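# Raise the juicer's front lever to fully vertical

## Task

Rotate the long lever on the front of the juicer upward until it is completely vertical, with the juicer still standing upright; at the end the robot must not be in contact with the lever, and no kitchen timer, yogurt cup, water bottle or seasoning tin may be left tipped over.

## Robot and tools

Robot: two arms, left_arm and right_arm, each ending in a five-finger hand (a left hand on left_arm, a right hand on right_arm). Base positions in the scene frame: left_arm at (+0.031, +0.300, +0.048) m, right_arm at (-0.027, -0.275, +0.008) m, both turned only slightly about z. A post stands behind the arms. Loose objects may occasionally be nudged by the scene itself.

Frames: the scene frame has its origin at table-top height between the arms, +z up, +x out across the table, and left_arm on the +y side (camera image sides do not match arm names). Reported hand poses (end_effector_position in metres, end_effector_quat_wxyz) are in each arm's own base frame. Fixed cameras and the table use the scene frame. Every pose offset you send is measured along the axes of that arm's current Hand target. The hand point sits 0.05 m in front of the palm: +z runs along the straightened fingers, +y out of the palm, +x across the palm away from the thumb on the right hand and toward the thumb on the left hand. Straight fingers extend 0.06 to 0.07 m past the point and lie 0.06 m behind it along -y. A bracket on the little-finger side of the wrist can also strike things.

The 28-number row (all values in [-1, 1], always all 28 even if one arm is idle): left_arm dx, dy, dz, rx, ry, rz; then left hand little, ring, middle, index, thumb_bend, thumb_turn, force_limit, speed; then the same fourteen for right_arm and its hand. The six pose numbers are an offset, not a pose: a displacement from that arm's Hand target as it stood when the action or move began, with 1.0 meaning 0.6 m for dx, dy, dz and 180 degrees for the rotation vector rx, ry, rz. Sending all zeros asks the arm for nothing new; repeating the same offset in a later call moves it further. Orientation commands are clipped to within 40 degrees of the measured orientation each step.

Hand numbers: finger targets and thumb_bend run from +1 open/straight to -1 fully curled; thumb_turn +1 puts the thumb beside the palm, -1 in front of it facing the fingers. force_limit maps -1..+1 to about 0..10 N at the fingertip (0..15 N for the two thumb motors). speed rises from near zero at -1 to full at +0.48 and above; use -0.94 or slower for a gentle grip. No value means 'unchanged': to keep a hand as it is, resend the last eight numbers you actually sent for it (or, if none yet, its hand_measured six plus hand_force_limit and hand_speed).

Tools:
- execute_actions(actions, cameras): actions is a list of actions, each a list of up to 15 rows, one row per 1/30 s step; a short action repeats its last row to step 15. Each row's offsets count from the action's starting Hand target, not from the previous row. cameras picks images by name, ["all"] or [].
- move(target, speed, blend, blocking, cameras): target is one 28-number row or a list of up to 15 rows, all offsets from the same starting Hand targets. speed is the path top speed in m/s, 0.002 to 4.3 (default 0.25), one value or one per target. blend in metres rounds corners in a list (0 = stop at each). The whole move is capped at 10 s. blocking=false returns after about 0.5 s while the motion continues. Paths do not avoid obstacles or the other arm; faster moves overshoot and hit harder.
- wait(seconds): 0 to 3600, sends nothing new; a running move continues.
- stop(): brakes a running move.
- zoom_image(camera, region): camera is one of cam_head_left, cam_head_right, cam_high, cam_left_wrist, cam_right_wrist; region [x0, y0, x1, y1] in pixels, at most 504 by 504, from the latest image of that camera.
- show_instructions(): shows the reference pages.
- finished_scene(scene): ends the scene (scene = 1 or omitted); final and irreversible.

Reading results: each call returns per-arm end_effector position and quaternion, Hand target (the last commanded pose after clipping; the next offsets start from it), joint positions, velocities (may be omitted when only noise), torques, motor temperatures, and for each hand hand_measured, hand_stopped_by (moving, target, force, stalled, fault), hand_load_n (positive when the finger is being pushed open), hand_force_limit and hand_speed. A move adds a 'move:' line with an ending such as done, off_target, moving, held or fault, plus limits like paced or held. The hand often rests 1 to 3 cm (sometimes 5 cm) below its target from friction and weight; this is not evidence of contact. If it stays short, send the remaining gap as a fresh offset. To stop pressing on something, command a target back beyond the current hand point.

Cameras: cam_head_left and cam_head_right (a stereo pair above and behind), cam_high (looking back from across the table), and the two fisheye wrist cameras; all images are 672x504.

Cautions: move slowly near the lever and objects; avoid slamming, hard shoves, or pressing against fixed things. Never let the arms or hands hit or squeeze each other; a moderate collision between them can fail the scene. Do not tip the timer, yogurt cups, water bottles or seasoning tins, and never let anything leave the table. Long stretched-out poses or pushing against an unreachable pose heat the motors; reaching 100 °C drops the arm for 30 to 60 s. Finish with the hand clear of the lever and the juicer upright before calling finished_scene.

Each tool is called as name(argument=value, ...), one argument or row to a line, values as JSON.

Reference images:

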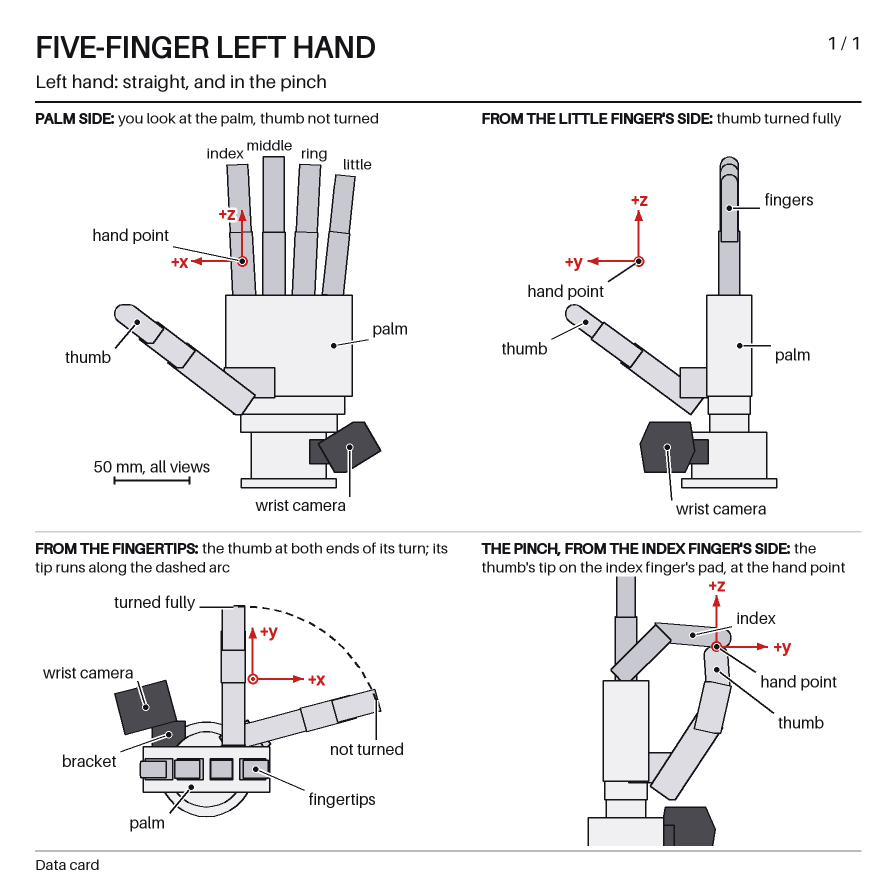

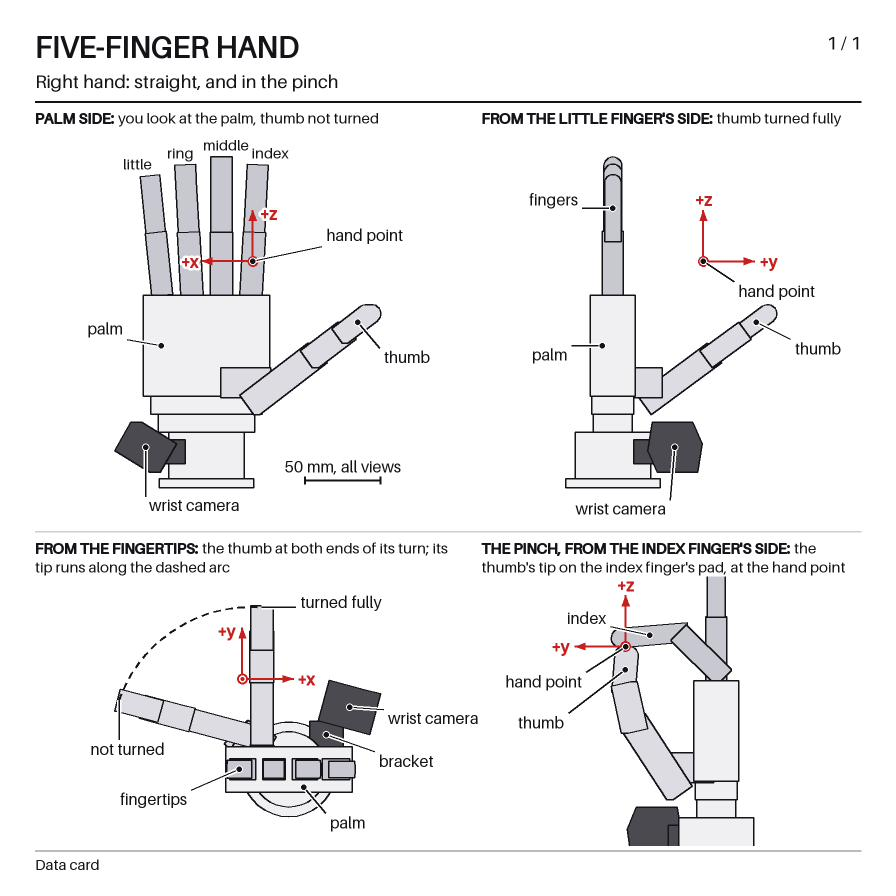

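## Session

execute_actions(
  actions=[],
)

Scene clock: 0.00 s.
left_arm: end_effector_position=(+0.3034, +0.1037, +0.1462) hand_measured=(+1.000, +1.000, +1.000, +1.000, +1.000, +1.000) hand_load_n=(+0.0, +0.0, +0.0, +0.0, +0.0, +0.0) hand_stopped_by=(target, target, target, target, target, target) hand_force_limit=0.00 hand_speed=-0.80 end_effector_quat_wxyz=(+0.392, -0.519, +0.646, +0.400) | right_arm: end_effector_position=(+0.5728, +0.1538, +0.2137) hand_measured=(+1.000, +1.000, +1.000, +1.000, +1.000, +1.000) hand_load_n=(+0.5, +0.0, +0.0, +0.0, +0.0, +0.0) hand_stopped_by=(target, target, target, target, target, target) hand_force_limit=0.00 hand_speed=-0.80 end_effector_quat_wxyz=(+0.033, -0.571, +0.820, -0.021)
Joint positions: left_arm=[-0.205 1.472 0.914 -1.272 -1.176 -0.162] | right_arm=[0.171 1.95 2.022 -1.565 0.011 0.525]
Joint velocities: within noise
Joint torques (N m): no reading
Motor temperatures (°C): left_arm=[35 28 30 32 34 36] | right_arm=[32 36 27 30 39 37]
Heat: left arm: hottest wrist roll 36 °C; right arm: hottest wrist yaw 39 °C.
Hand target: left_arm +0.3088, +0.1025, +0.1492; +0.396, -0.522, +0.644, +0.396 | right_arm +0.5778, +0.1547, +0.2132; +0.036, -0.571, +0.820, -0.023

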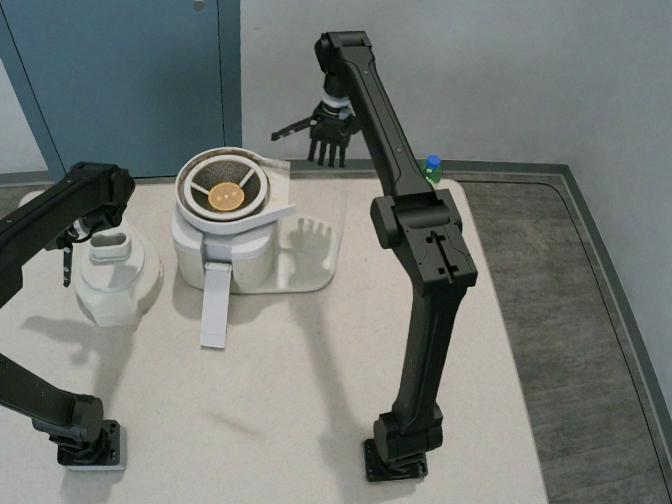

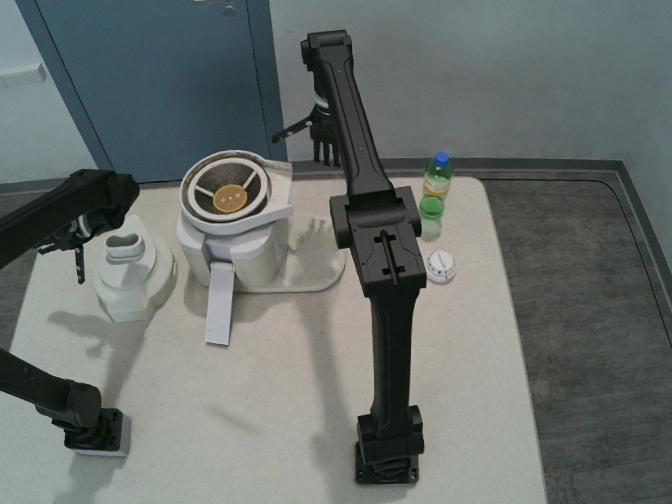

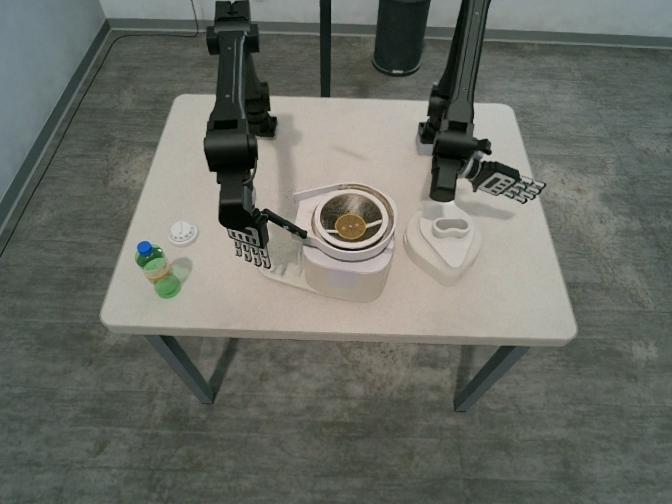

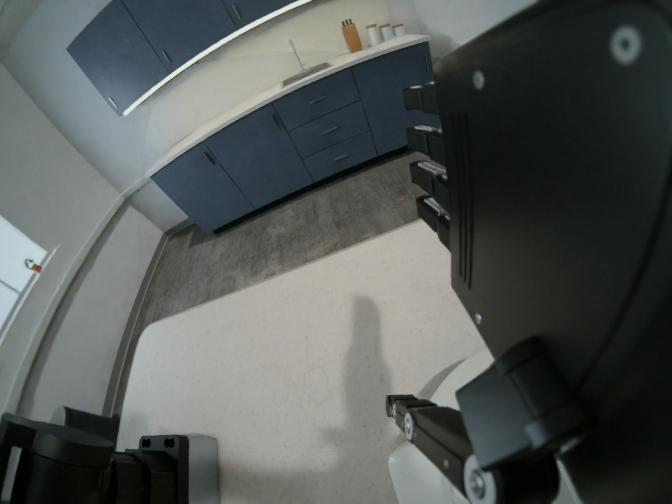

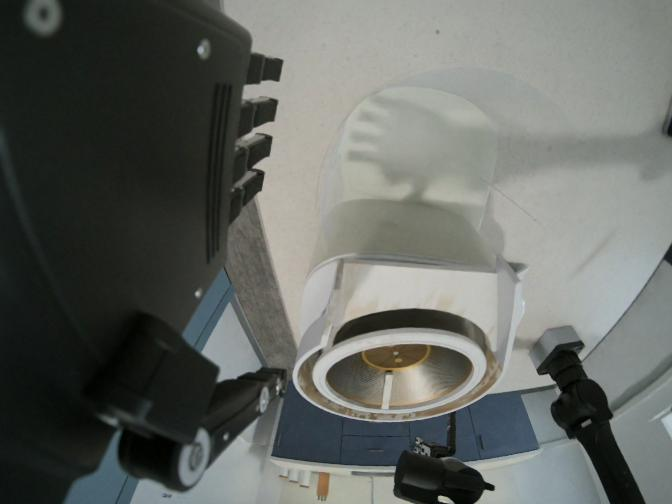

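zoom_image(
  camera="cam_head_left",
  region=[60, 130, 360, 370],
)

zoom_image(
  camera="cam_head_right",
  region=[60, 130, 360, 370],
)

zoom_image(
  camera="cam_high",
  region=[220, 130, 480, 330],
)

zoom_image(
  camera="cam_right_wrist",
  region=[240, 60, 672, 504],
)

Scaled by 1.680 from the camera's image (finer frame: 960x720).

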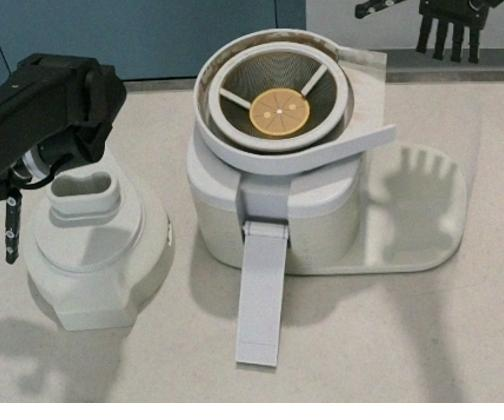

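Scaled by 1.680 from the camera's image (finer frame: 960x720).

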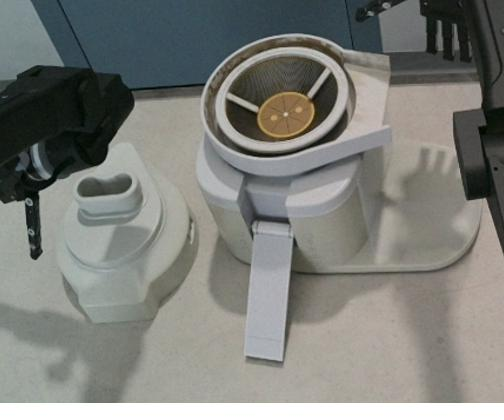

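Scaled by 1.938 from the camera's image (finer frame: 960x720).

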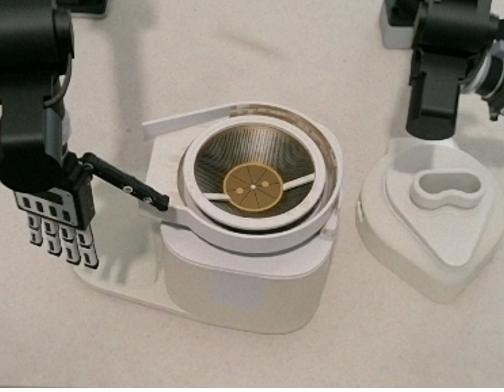

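Scaled by 1.135 from the camera's image (finer frame: 960x720).

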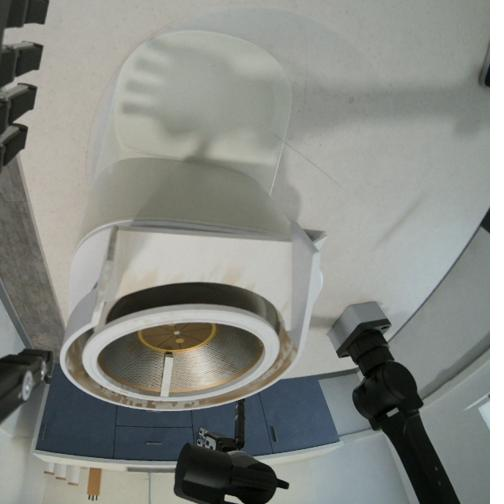

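move(
  target=[
    [0,0,0,0,0,0,1,1,1,1,1,1,0,-0.8,-0.0093,-0.0223,-0.2824,0,0,0,1,1,1,1,1,1,0,-0.8],
    [0,0,0,0,0,0,1,1,1,1,1,1,0,-0.8,0.1817,0.3498,-0.3182,0,0,0,-1,-1,-1,1,1,-1,-0.4,0.0],
  ],
  blend=[0.05, 0],
  speed=0.2,
  cameras=["cam_head_left", "cam_head_right", "cam_high"],
)

Scene clock: 12.07 s.
left_arm: end_effector_position=(+0.3034, +0.1037, +0.1462) hand_measured=(+1.000, +1.000, +1.000, +1.000, +1.000, +1.000) hand_load_n=(+0.0, +0.0, +0.0, +0.0, +0.0, +0.0) hand_stopped_by=(target, target, target, target, target, target) hand_force_limit=0.00 hand_speed=-0.80 end_effector_quat_wxyz=(+0.392, -0.519, +0.646, +0.400) | right_arm: end_effector_position=(+0.3312, +0.1214, +0.3850) hand_measured=(-1.000, -1.000, -1.000, +1.000, +1.000, -1.000) hand_load_n=(+0.5, +0.0, +0.5, +0.0, +0.0, +0.0) hand_stopped_by=(target, target, target, target, target, target) hand_force_limit=-0.40 hand_speed=0.00 end_effector_quat_wxyz=(+0.127, -0.566, +0.813, -0.051)
Joint positions: left_arm=[-0.205 1.472 0.914 -1.272 -1.176 -0.162] | right_arm=[0.183 1.219 1.602 -1.679 -0.012 0.539]
Joint torques (N m): left_arm=[-0.62 -9.82 9.18 -0.32 -0.56 0.03] | right_arm=[1.03 -7.53 9.61 0.61 -0.15 -0.03]
Heat: left arm: hottest wrist roll 36 °C; right arm: hottest wrist yaw 38 °C.
Hand target: left_arm +0.3088, +0.1025, +0.1492; +0.396, -0.522, +0.644, +0.396 | right_arm +0.3279, +0.1245, +0.3835; +0.035, -0.571, +0.820, -0.023
Off the commanded pose: left_arm 0.006 m, 1 deg | right_arm 0.005 m, 11 deg.
joint sent to its limit (right arm) — joint 4 (wrist pitch), lower limit. The joint targets are off in orientation, not in position.
move: off_target (right_arm); target 2's new numbers were sent with right_arm's hand 0.005 m and 11 deg from that target

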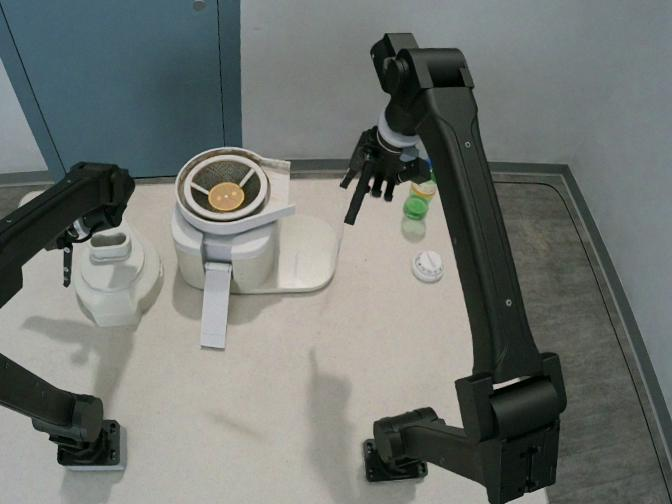

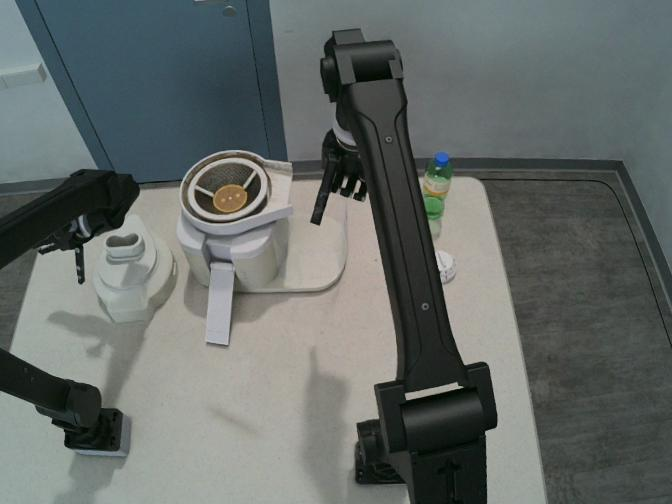

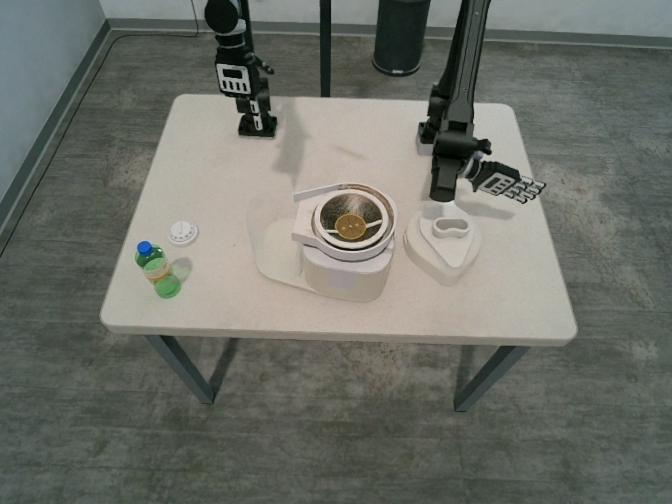

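move(
  target=[0,0,0,0,0,0,1,1,1,1,1,1,0,-0.8,-0.1602,0.0957,0.1947,-0.3048,-0.2635,0.2810,-1,-1,-1,1,1,-1,-0.4,0.0],
  speed=0.25,
  cameras=["all"],
)

Scene clock: 17.60 s.
left_arm: end_effector_position=(+0.3034, +0.1037, +0.1462) hand_measured=(+1.000, +1.000, +1.000, +1.000, +1.000, +1.000) hand_load_n=(+0.0, +0.0, +0.0, +0.0, +0.0, +0.0) hand_stopped_by=(target, target, target, target, target, target) hand_force_limit=0.00 hand_speed=-0.80 end_effector_quat_wxyz=(+0.392, -0.519, +0.646, +0.400) | right_arm: end_effector_position=(+0.3205, +0.2323, +0.2653) hand_measured=(-1.000, -1.000, -1.000, +1.000, +1.000, -1.000) hand_load_n=(+0.0, +0.0, -0.5, +0.0, +0.0, +0.0) hand_stopped_by=(target, target, target, target, target, target) hand_force_limit=-0.40 hand_speed=0.00 end_effector_quat_wxyz=(+0.093, -0.102, +0.812, +0.567)
Joint positions: left_arm=[-0.205 1.472 0.914 -1.272 -1.176 -0.162] | right_arm=[0.093 1.16 0.71 -0.776 -1.201 1.65]
Joint torques (N m): left_arm=[-0.56 -9.64 9.14 -0.32 -0.57 0.02] | right_arm=[1.08 -7.24 9.31 1.43 -0.73 -0.01]
Heat: left arm: hottest wrist roll 36 °C; right arm: hottest wrist yaw 38 °C.
Hand target: left_arm +0.3088, +0.1025, +0.1492; +0.396, -0.522, +0.644, +0.396 | right_arm +0.3173, +0.2350, +0.2658; +0.094, -0.106, +0.812, +0.566
Off the commanded pose: left_arm 0.006 m, 1 deg | right_arm 0.004 m, 0 deg.
move: done
cam_right_wrist: T_world_to_cam=[[-0.54065, 0.31766, 0.77897, -0.10756], [0.6741, -0.39037, 0.62706, -0.29412], [0.50327, 0.86412, -0.00308, -0.24103]] pos_world=[0.26141, 0.12763, 0.26748]

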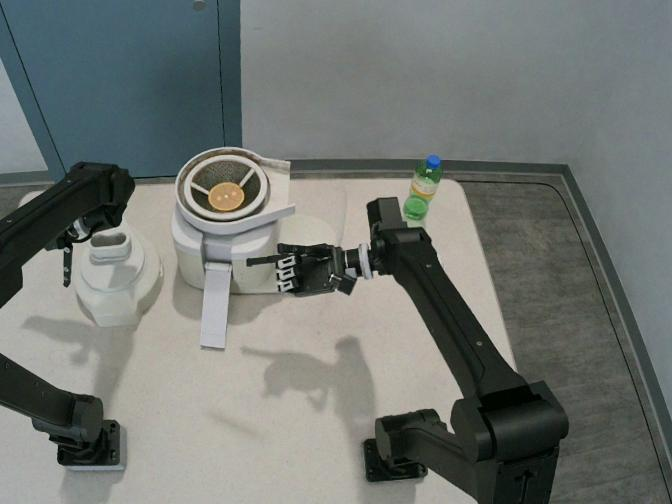

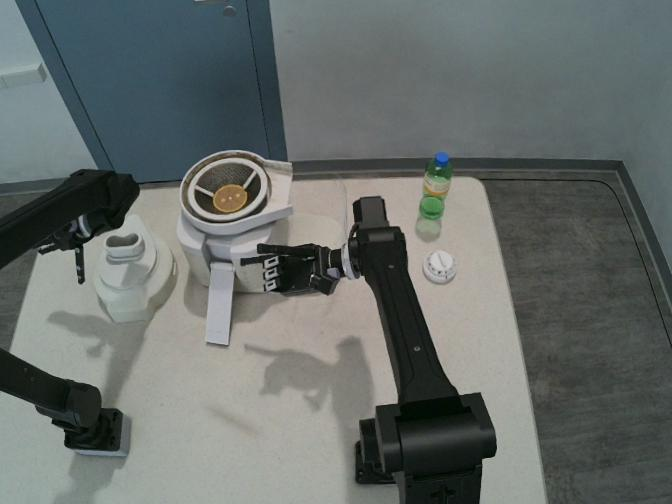

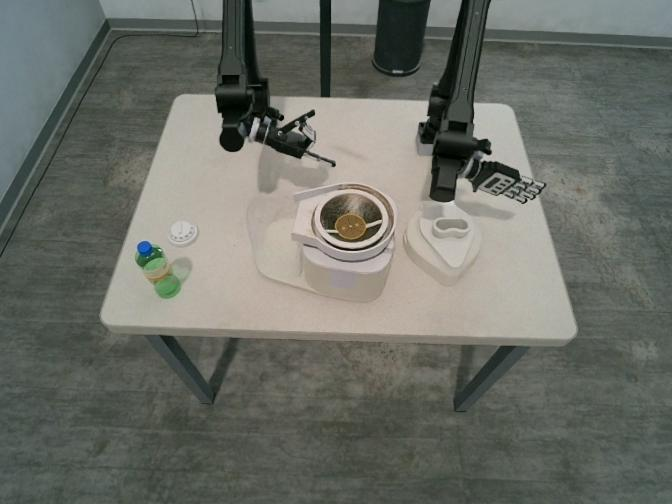

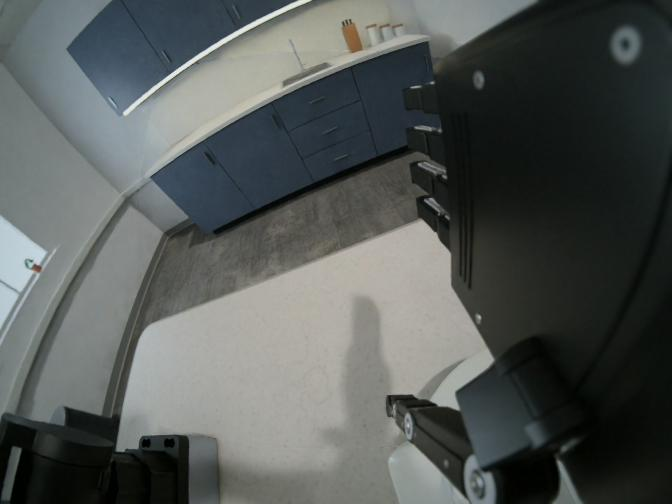

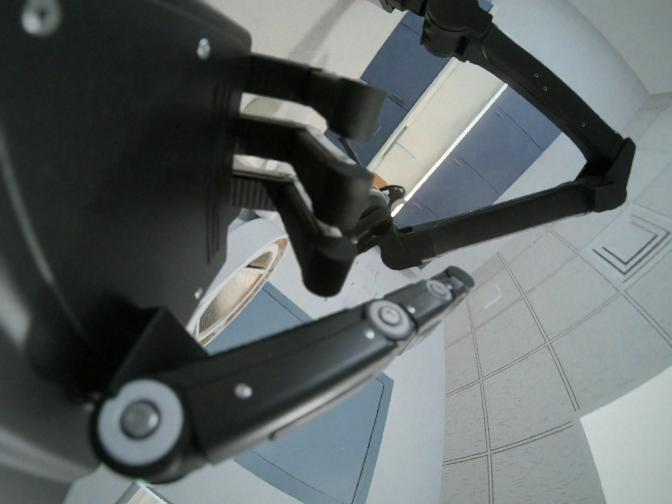

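zoom_image(
  camera="cam_head_left",
  region=[190, 210, 390, 360],
)

zoom_image(
  camera="cam_head_right",
  region=[190, 210, 390, 360],
)

Scaled by 2.520 from the camera's image (finer frame: 960x720).

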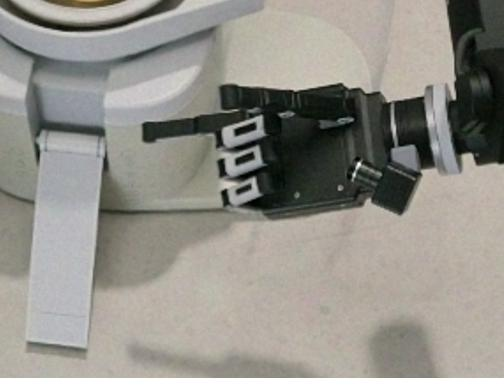

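Scaled by 2.520 from the camera's image (finer frame: 960x720).

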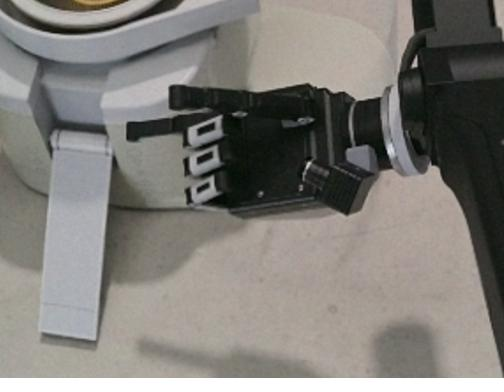

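move(
  target=[0,0,0,0,0,0,1,1,1,1,1,1,0,-0.8,0.0590,-0.1950,0.0741,0,0,0,-1,-1,-1,1,1,-1,-0.4,0.0],
  speed=0.15,
  cameras=["all"],
)

zoom_image(
  camera="cam_head_left",
  region=[190, 230, 310, 360],
)

zoom_image(
  camera="cam_head_right",
  region=[190, 230, 310, 360],
)

Scene clock: 20.40 s.
left_arm: end_effector_position=(+0.3034, +0.1037, +0.1462) hand_measured=(+1.000, +1.000, +1.000, +1.000, +1.000, +1.000) hand_load_n=(+0.0, +0.0, +0.0, +0.0, +0.0, +0.0) hand_stopped_by=(target, target, target, target, target, target) hand_force_limit=0.00 hand_speed=-0.80 end_effector_quat_wxyz=(+0.392, -0.519, +0.646, +0.400) | right_arm: end_effector_position=(+0.3208, +0.2323, +0.1427) hand_measured=(-1.000, -1.000, -1.000, +1.000, +1.000, -1.000) hand_load_n=(+0.0, +0.0, +0.0, +0.0, +0.0, +0.0) hand_stopped_by=(target, target, target, target, target, target) hand_force_limit=-0.40 hand_speed=0.00 end_effector_quat_wxyz=(+0.104, -0.110, +0.811, +0.565)
Joint positions: left_arm=[-0.205 1.472 0.914 -1.272 -1.176 -0.162] | right_arm=[0.093 1.437 0.533 -0.296 -1.197 1.65]
Joint torques (N m): left_arm=[-0.67 -9.7 9.09 -0.32 -0.58 0.02] | right_arm=[1.08 -6.71 6.43 1.39 -0.86 0.01]
Heat: left arm: hottest wrist roll 36 °C; right arm: hottest wrist yaw 38 °C.
Hand target: left_arm +0.3088, +0.1025, +0.1492; +0.396, -0.522, +0.644, +0.396 | right_arm +0.3174, +0.2351, +0.1358; +0.094, -0.106, +0.812, +0.566
Off the commanded pose: left_arm 0.006 m, 1 deg | right_arm 0.008 m, 1 deg.
move: done
cam_right_wrist: T_world_to_cam=[[-0.56154, 0.31919, 0.76341, -0.00335], [0.656, -0.39057, 0.64584, -0.2143], [0.50431, 0.86346, 0.00993, -0.24352]] pos_world=[0.26151, 0.12764, 0.14337]

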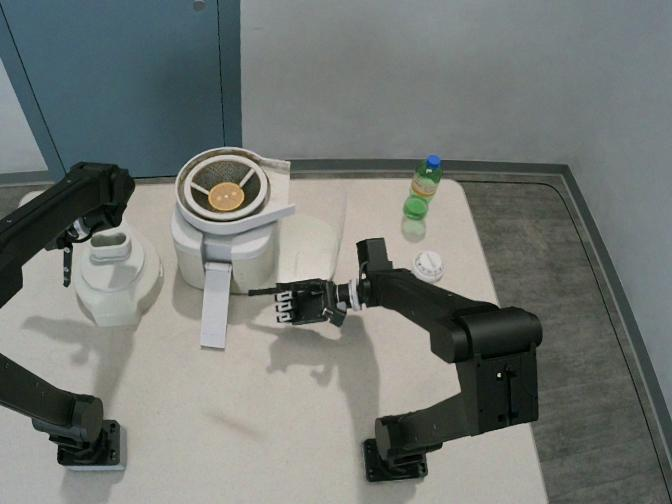

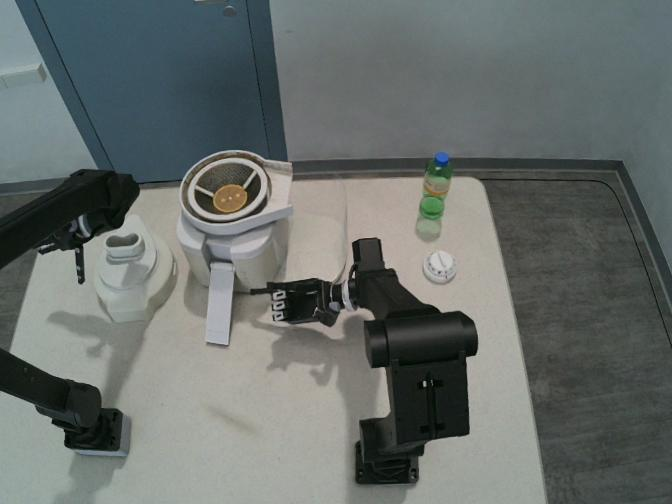

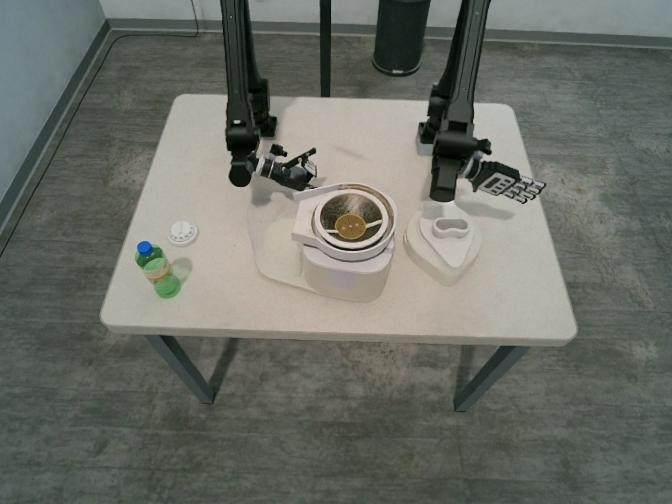

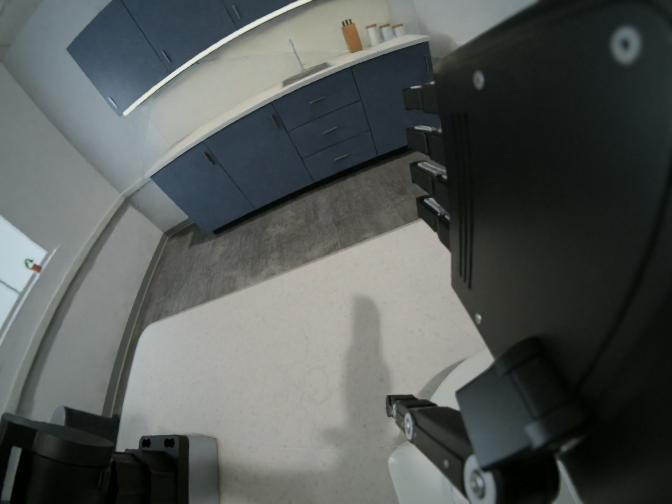

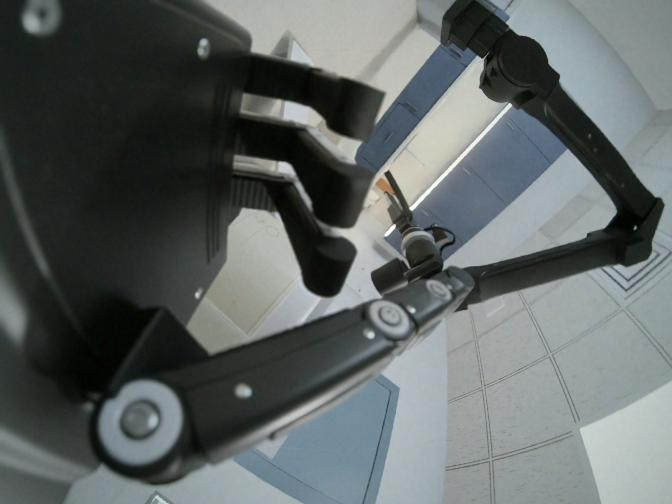

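Scaled by 3.877 from the camera's image (finer frame: 960x720).

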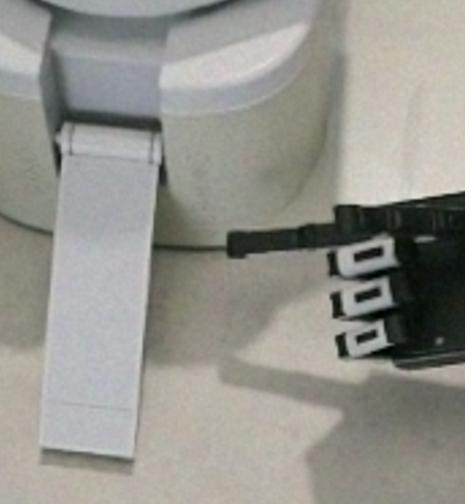

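Scaled by 3.877 from the camera's image (finer frame: 960x720).

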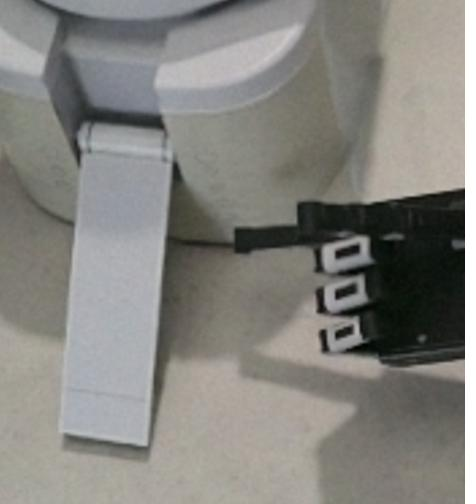

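move(
  target=[0,0,0,0,0,0,1,1,1,1,1,1,0,-0.8,0.0182,-0.0600,0.0228,0,0,0,-1,-1,-1,1,1,-1,-0.4,0.0],
  speed=0.15,
  cameras=["cam_head_left", "cam_head_right", "cam_high"],
)

zoom_image(
  camera="cam_head_left",
  region=[190, 230, 310, 360],
)

zoom_image(
  camera="cam_head_right",
  region=[190, 230, 310, 360],
)

Scene clock: 22.30 s.
left_arm: end_effector_position=(+0.3034, +0.1037, +0.1462) hand_measured=(+1.000, +1.000, +1.000, +1.000, +1.000, +1.000) hand_load_n=(+0.0, +0.0, +0.0, +0.0, +0.0, +0.0) hand_stopped_by=(target, target, target, target, target, target) hand_force_limit=0.00 hand_speed=-0.80 end_effector_quat_wxyz=(+0.392, -0.519, +0.646, +0.400) | right_arm: end_effector_position=(+0.3205, +0.2322, +0.1020) hand_measured=(-1.000, -1.000, -1.000, +1.000, +1.000, -1.000) hand_load_n=(+0.0, +0.5, +0.0, +0.0, +0.0, +0.0) hand_stopped_by=(target, target, target, target, target, target) hand_force_limit=-0.40 hand_speed=0.00 end_effector_quat_wxyz=(+0.103, -0.109, +0.811, +0.565)
Joint positions: left_arm=[-0.205 1.472 0.914 -1.272 -1.176 -0.162] | right_arm=[0.093 1.573 0.505 -0.133 -1.197 1.651]
Joint torques (N m): left_arm=[-0.62 -9.7 9.21 -0.31 -0.57 0.02] | right_arm=[1.08 -7.24 5.34 1.42 -0.85 0.01]
Heat: left arm: hottest wrist roll 36 °C; right arm: hottest wrist yaw 38 °C.
Hand target: left_arm +0.3088, +0.1025, +0.1492; +0.396, -0.522, +0.644, +0.396 | right_arm +0.3173, +0.2350, +0.0958; +0.094, -0.106, +0.812, +0.566
Off the commanded pose: left_arm 0.006 m, 1 deg | right_arm 0.008 m, 1 deg.
move: done

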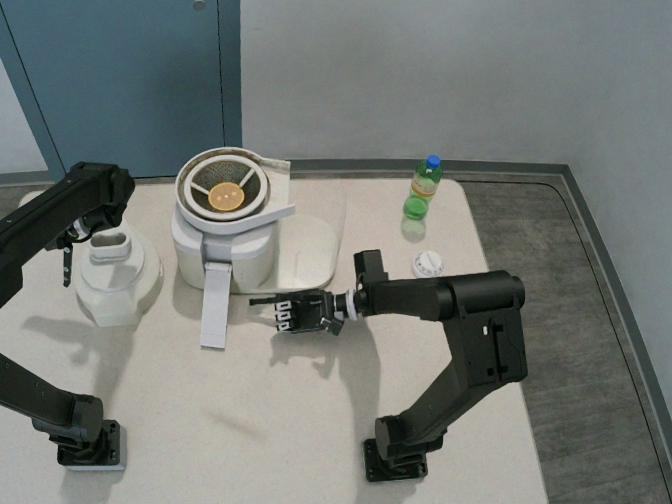

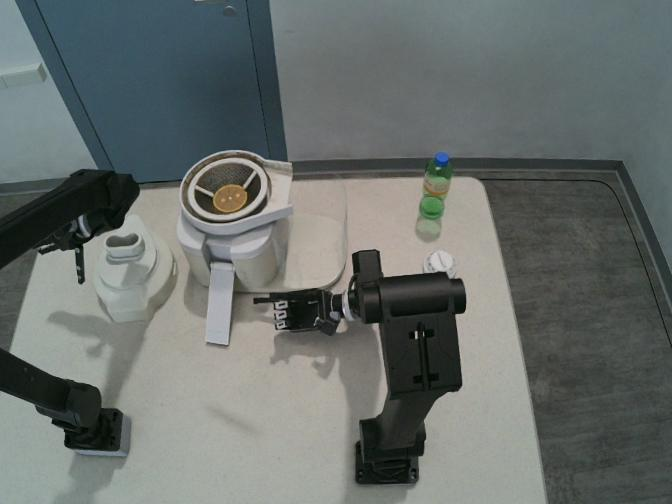

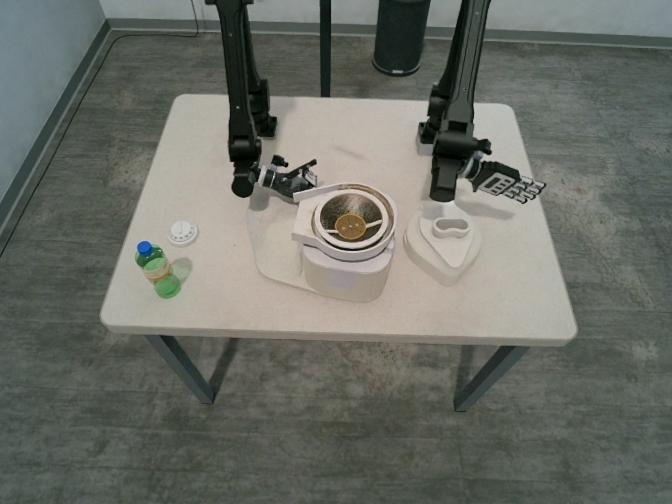

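Scaled by 3.877 from the camera's image (finer frame: 960x720).

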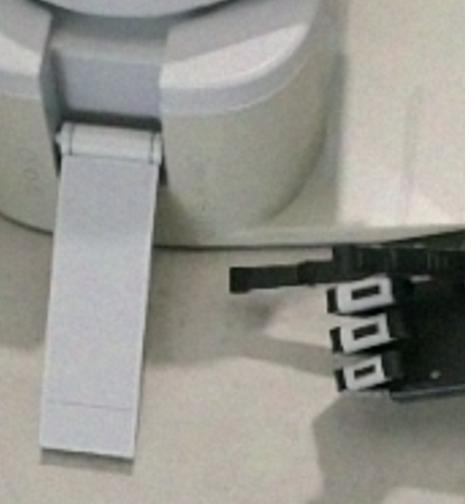

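Scaled by 3.877 from the camera's image (finer frame: 960x720).

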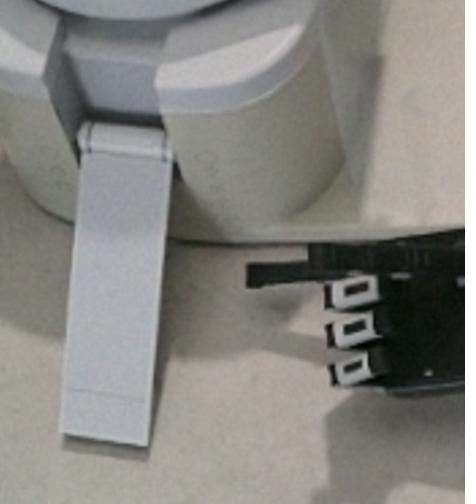

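move(
  target=[0,0,0,0,0,0,1,1,1,1,1,1,0,-0.8,-0.0033,0.0453,0.1218,0,0,0,-1,-1,-1,1,1,-1,-0.4,0.0],
  speed=0.1,
  cameras=["cam_head_left", "cam_head_right", "cam_high"],
)

zoom_image(
  camera="cam_head_left",
  region=[190, 230, 310, 360],
)

zoom_image(
  camera="cam_head_right",
  region=[190, 230, 310, 360],
)

Scene clock: 24.57 s.
left_arm: end_effector_position=(+0.3034, +0.1037, +0.1462) hand_measured=(+1.000, +1.000, +1.000, +1.000, +1.000, +1.000) hand_load_n=(+0.0, +0.0, +0.0, +0.5, +0.0, +0.0) hand_stopped_by=(target, target, target, target, target, target) hand_force_limit=0.00 hand_speed=-0.80 end_effector_quat_wxyz=(+0.392, -0.519, +0.646, +0.400) | right_arm: end_effector_position=(+0.3179, +0.3101, +0.1025) hand_measured=(-1.000, -1.000, -1.000, +1.000, +1.000, -1.000) hand_load_n=(+0.0, +0.0, +0.0, +0.0, +0.0, +0.0) hand_stopped_by=(target, target, target, target, target, target) hand_force_limit=-0.40 hand_speed=0.00 end_effector_quat_wxyz=(+0.100, -0.112, +0.812, +0.564)
Joint positions: left_arm=[-0.205 1.472 0.914 -1.272 -1.176 -0.162] | right_arm=[0.34 1.612 0.472 0.357 -1.061 2.114]
Joint torques (N m): left_arm=[-0.62 -9.76 9.2 -0.29 -0.58 0.03] | right_arm=[1.2 -7.59 5.31 2.13 -0.57 0.01]
Heat: left arm: hottest wrist roll 36 °C; right arm: hottest wrist yaw 38 °C.
Hand target: left_arm +0.3088, +0.1025, +0.1492; +0.396, -0.522, +0.644, +0.396 | right_arm +0.3142, +0.3130, +0.0958; +0.094, -0.106, +0.812, +0.566
Off the commanded pose: left_arm 0.006 m, 1 deg | right_arm 0.008 m, 1 deg.
joint sent to its limit (right arm) — joint 6 (wrist roll), upper limit. The joint targets still meet the commanded pose.
move: done

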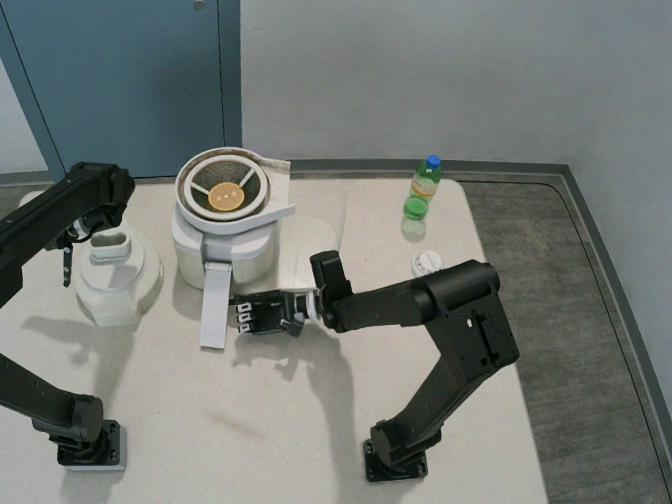

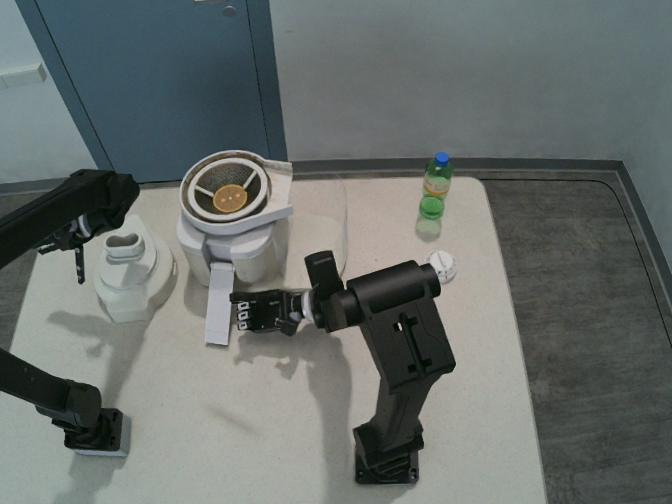

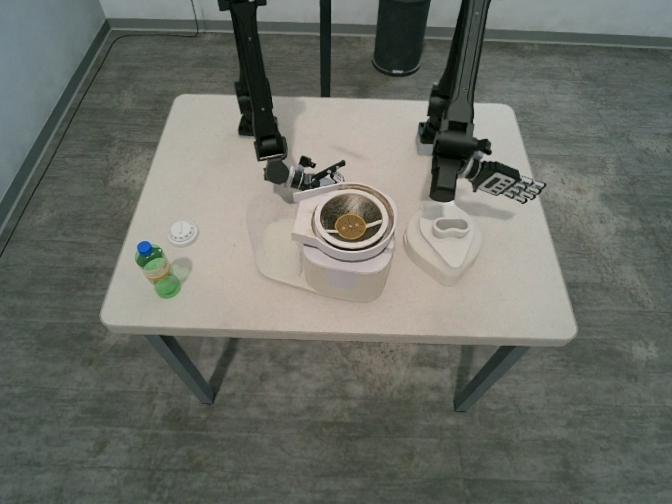

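Scaled by 3.877 from the camera's image (finer frame: 960x720).

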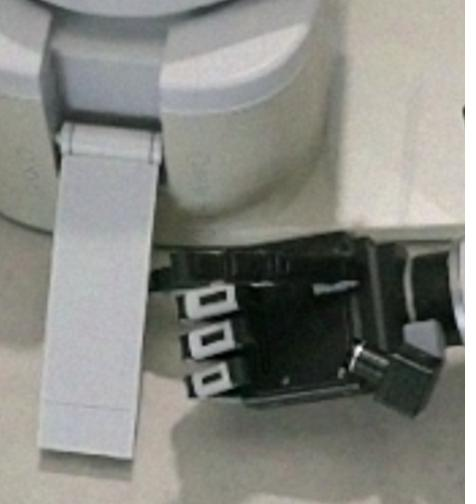

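Scaled by 3.877 from the camera's image (finer frame: 960x720).

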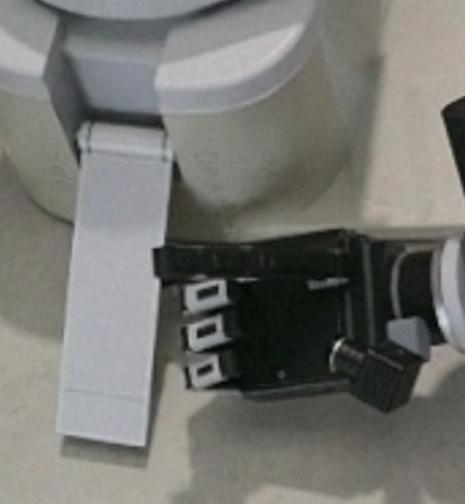

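move(
  target=[
    [0,0,0,0,0,0,1,1,1,1,1,1,0,-0.8,0.0343,0.0307,-0.0102,0,0,0,-1,-1,-1,1,1,-1,-0.4,0.0],
    [0,0,0,0,0,0,1,1,1,1,1,1,0,-0.8,0.0559,0.0510,-0.0212,0,0,-0.015,-1,-1,-1,1,1,-1,-0.4,0.0],
    [0,0,0,0,0,0,1,1,1,1,1,1,0,-0.8,0.0677,0.0865,-0.0395,0,0,-0.025,-1,-1,-1,1,1,-1,-0.4,0.0],
  ],
  blend=[0.01, 0.01, 0],
  speed=0.06,
  cameras=["cam_head_left", "cam_head_right", "cam_high"],
)

zoom_image(
  camera="cam_head_left",
  region=[190, 230, 310, 360],
)

zoom_image(
  camera="cam_head_right",
  region=[190, 230, 310, 360],
)

Scene clock: 28.10 s.
left_arm: end_effector_position=(+0.3034, +0.1037, +0.1462) hand_measured=(+1.000, +1.000, +1.000, +1.000, +1.000, +1.000) hand_load_n=(+0.5, +0.0, +0.0, +0.0, +0.0, +0.0) hand_stopped_by=(target, target, target, target, target, target) hand_force_limit=0.00 hand_speed=-0.80 end_effector_quat_wxyz=(+0.392, -0.519, +0.646, +0.400) | right_arm: end_effector_position=(+0.2645, +0.3037, +0.1387) hand_measured=(-1.000, -1.000, -1.000, +1.000, +1.000, -1.000) hand_load_n=(+0.5, +0.0, +0.0, +0.0, +0.0, +0.0) hand_stopped_by=(target, target, target, target, target, target) hand_force_limit=-0.40 hand_speed=0.00 end_effector_quat_wxyz=(+0.121, -0.137, +0.807, +0.562)
Joint positions: left_arm=[-0.205 1.472 0.914 -1.272 -1.176 -0.162] | right_arm=[0.379 1.366 0.349 0.297 -1.03 2.116]
Joint torques (N m): left_arm=[-0.5 -9.52 9.11 -0.34 -0.56 0.02] | right_arm=[1.14 -7.53 6.45 1.17 -0.53 -0.03]
Heat: left arm: hottest wrist roll 36 °C; right arm: hottest wrist yaw 38 °C.
Hand target: left_arm +0.3088, +0.1025, +0.1492; +0.396, -0.522, +0.644, +0.396 | right_arm +0.2599, +0.3054, +0.1394; +0.116, -0.138, +0.807, +0.562
Off the commanded pose: left_arm 0.006 m, 1 deg | right_arm 0.005 m, 1 deg.
joint at its limit (right arm) — joint 6 (wrist roll), upper limit.
move: done

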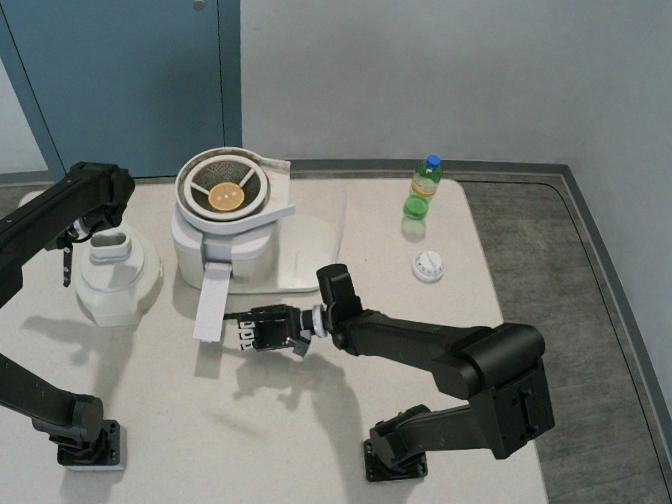

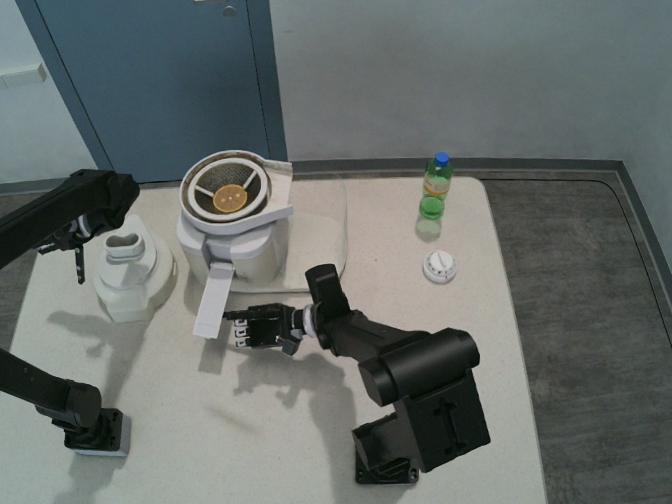

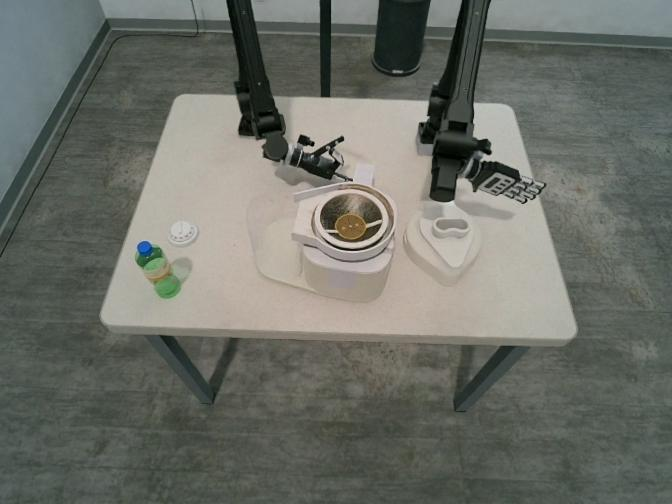

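Scaled by 3.877 from the camera's image (finer frame: 960x720).

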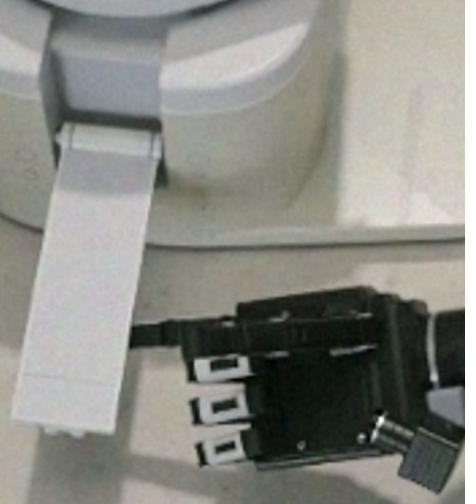

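Scaled by 3.877 from the camera's image (finer frame: 960x720).

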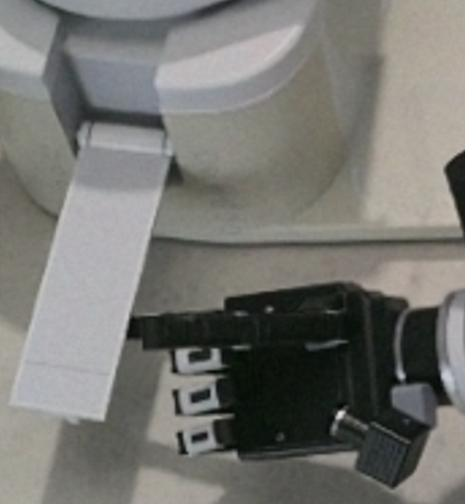

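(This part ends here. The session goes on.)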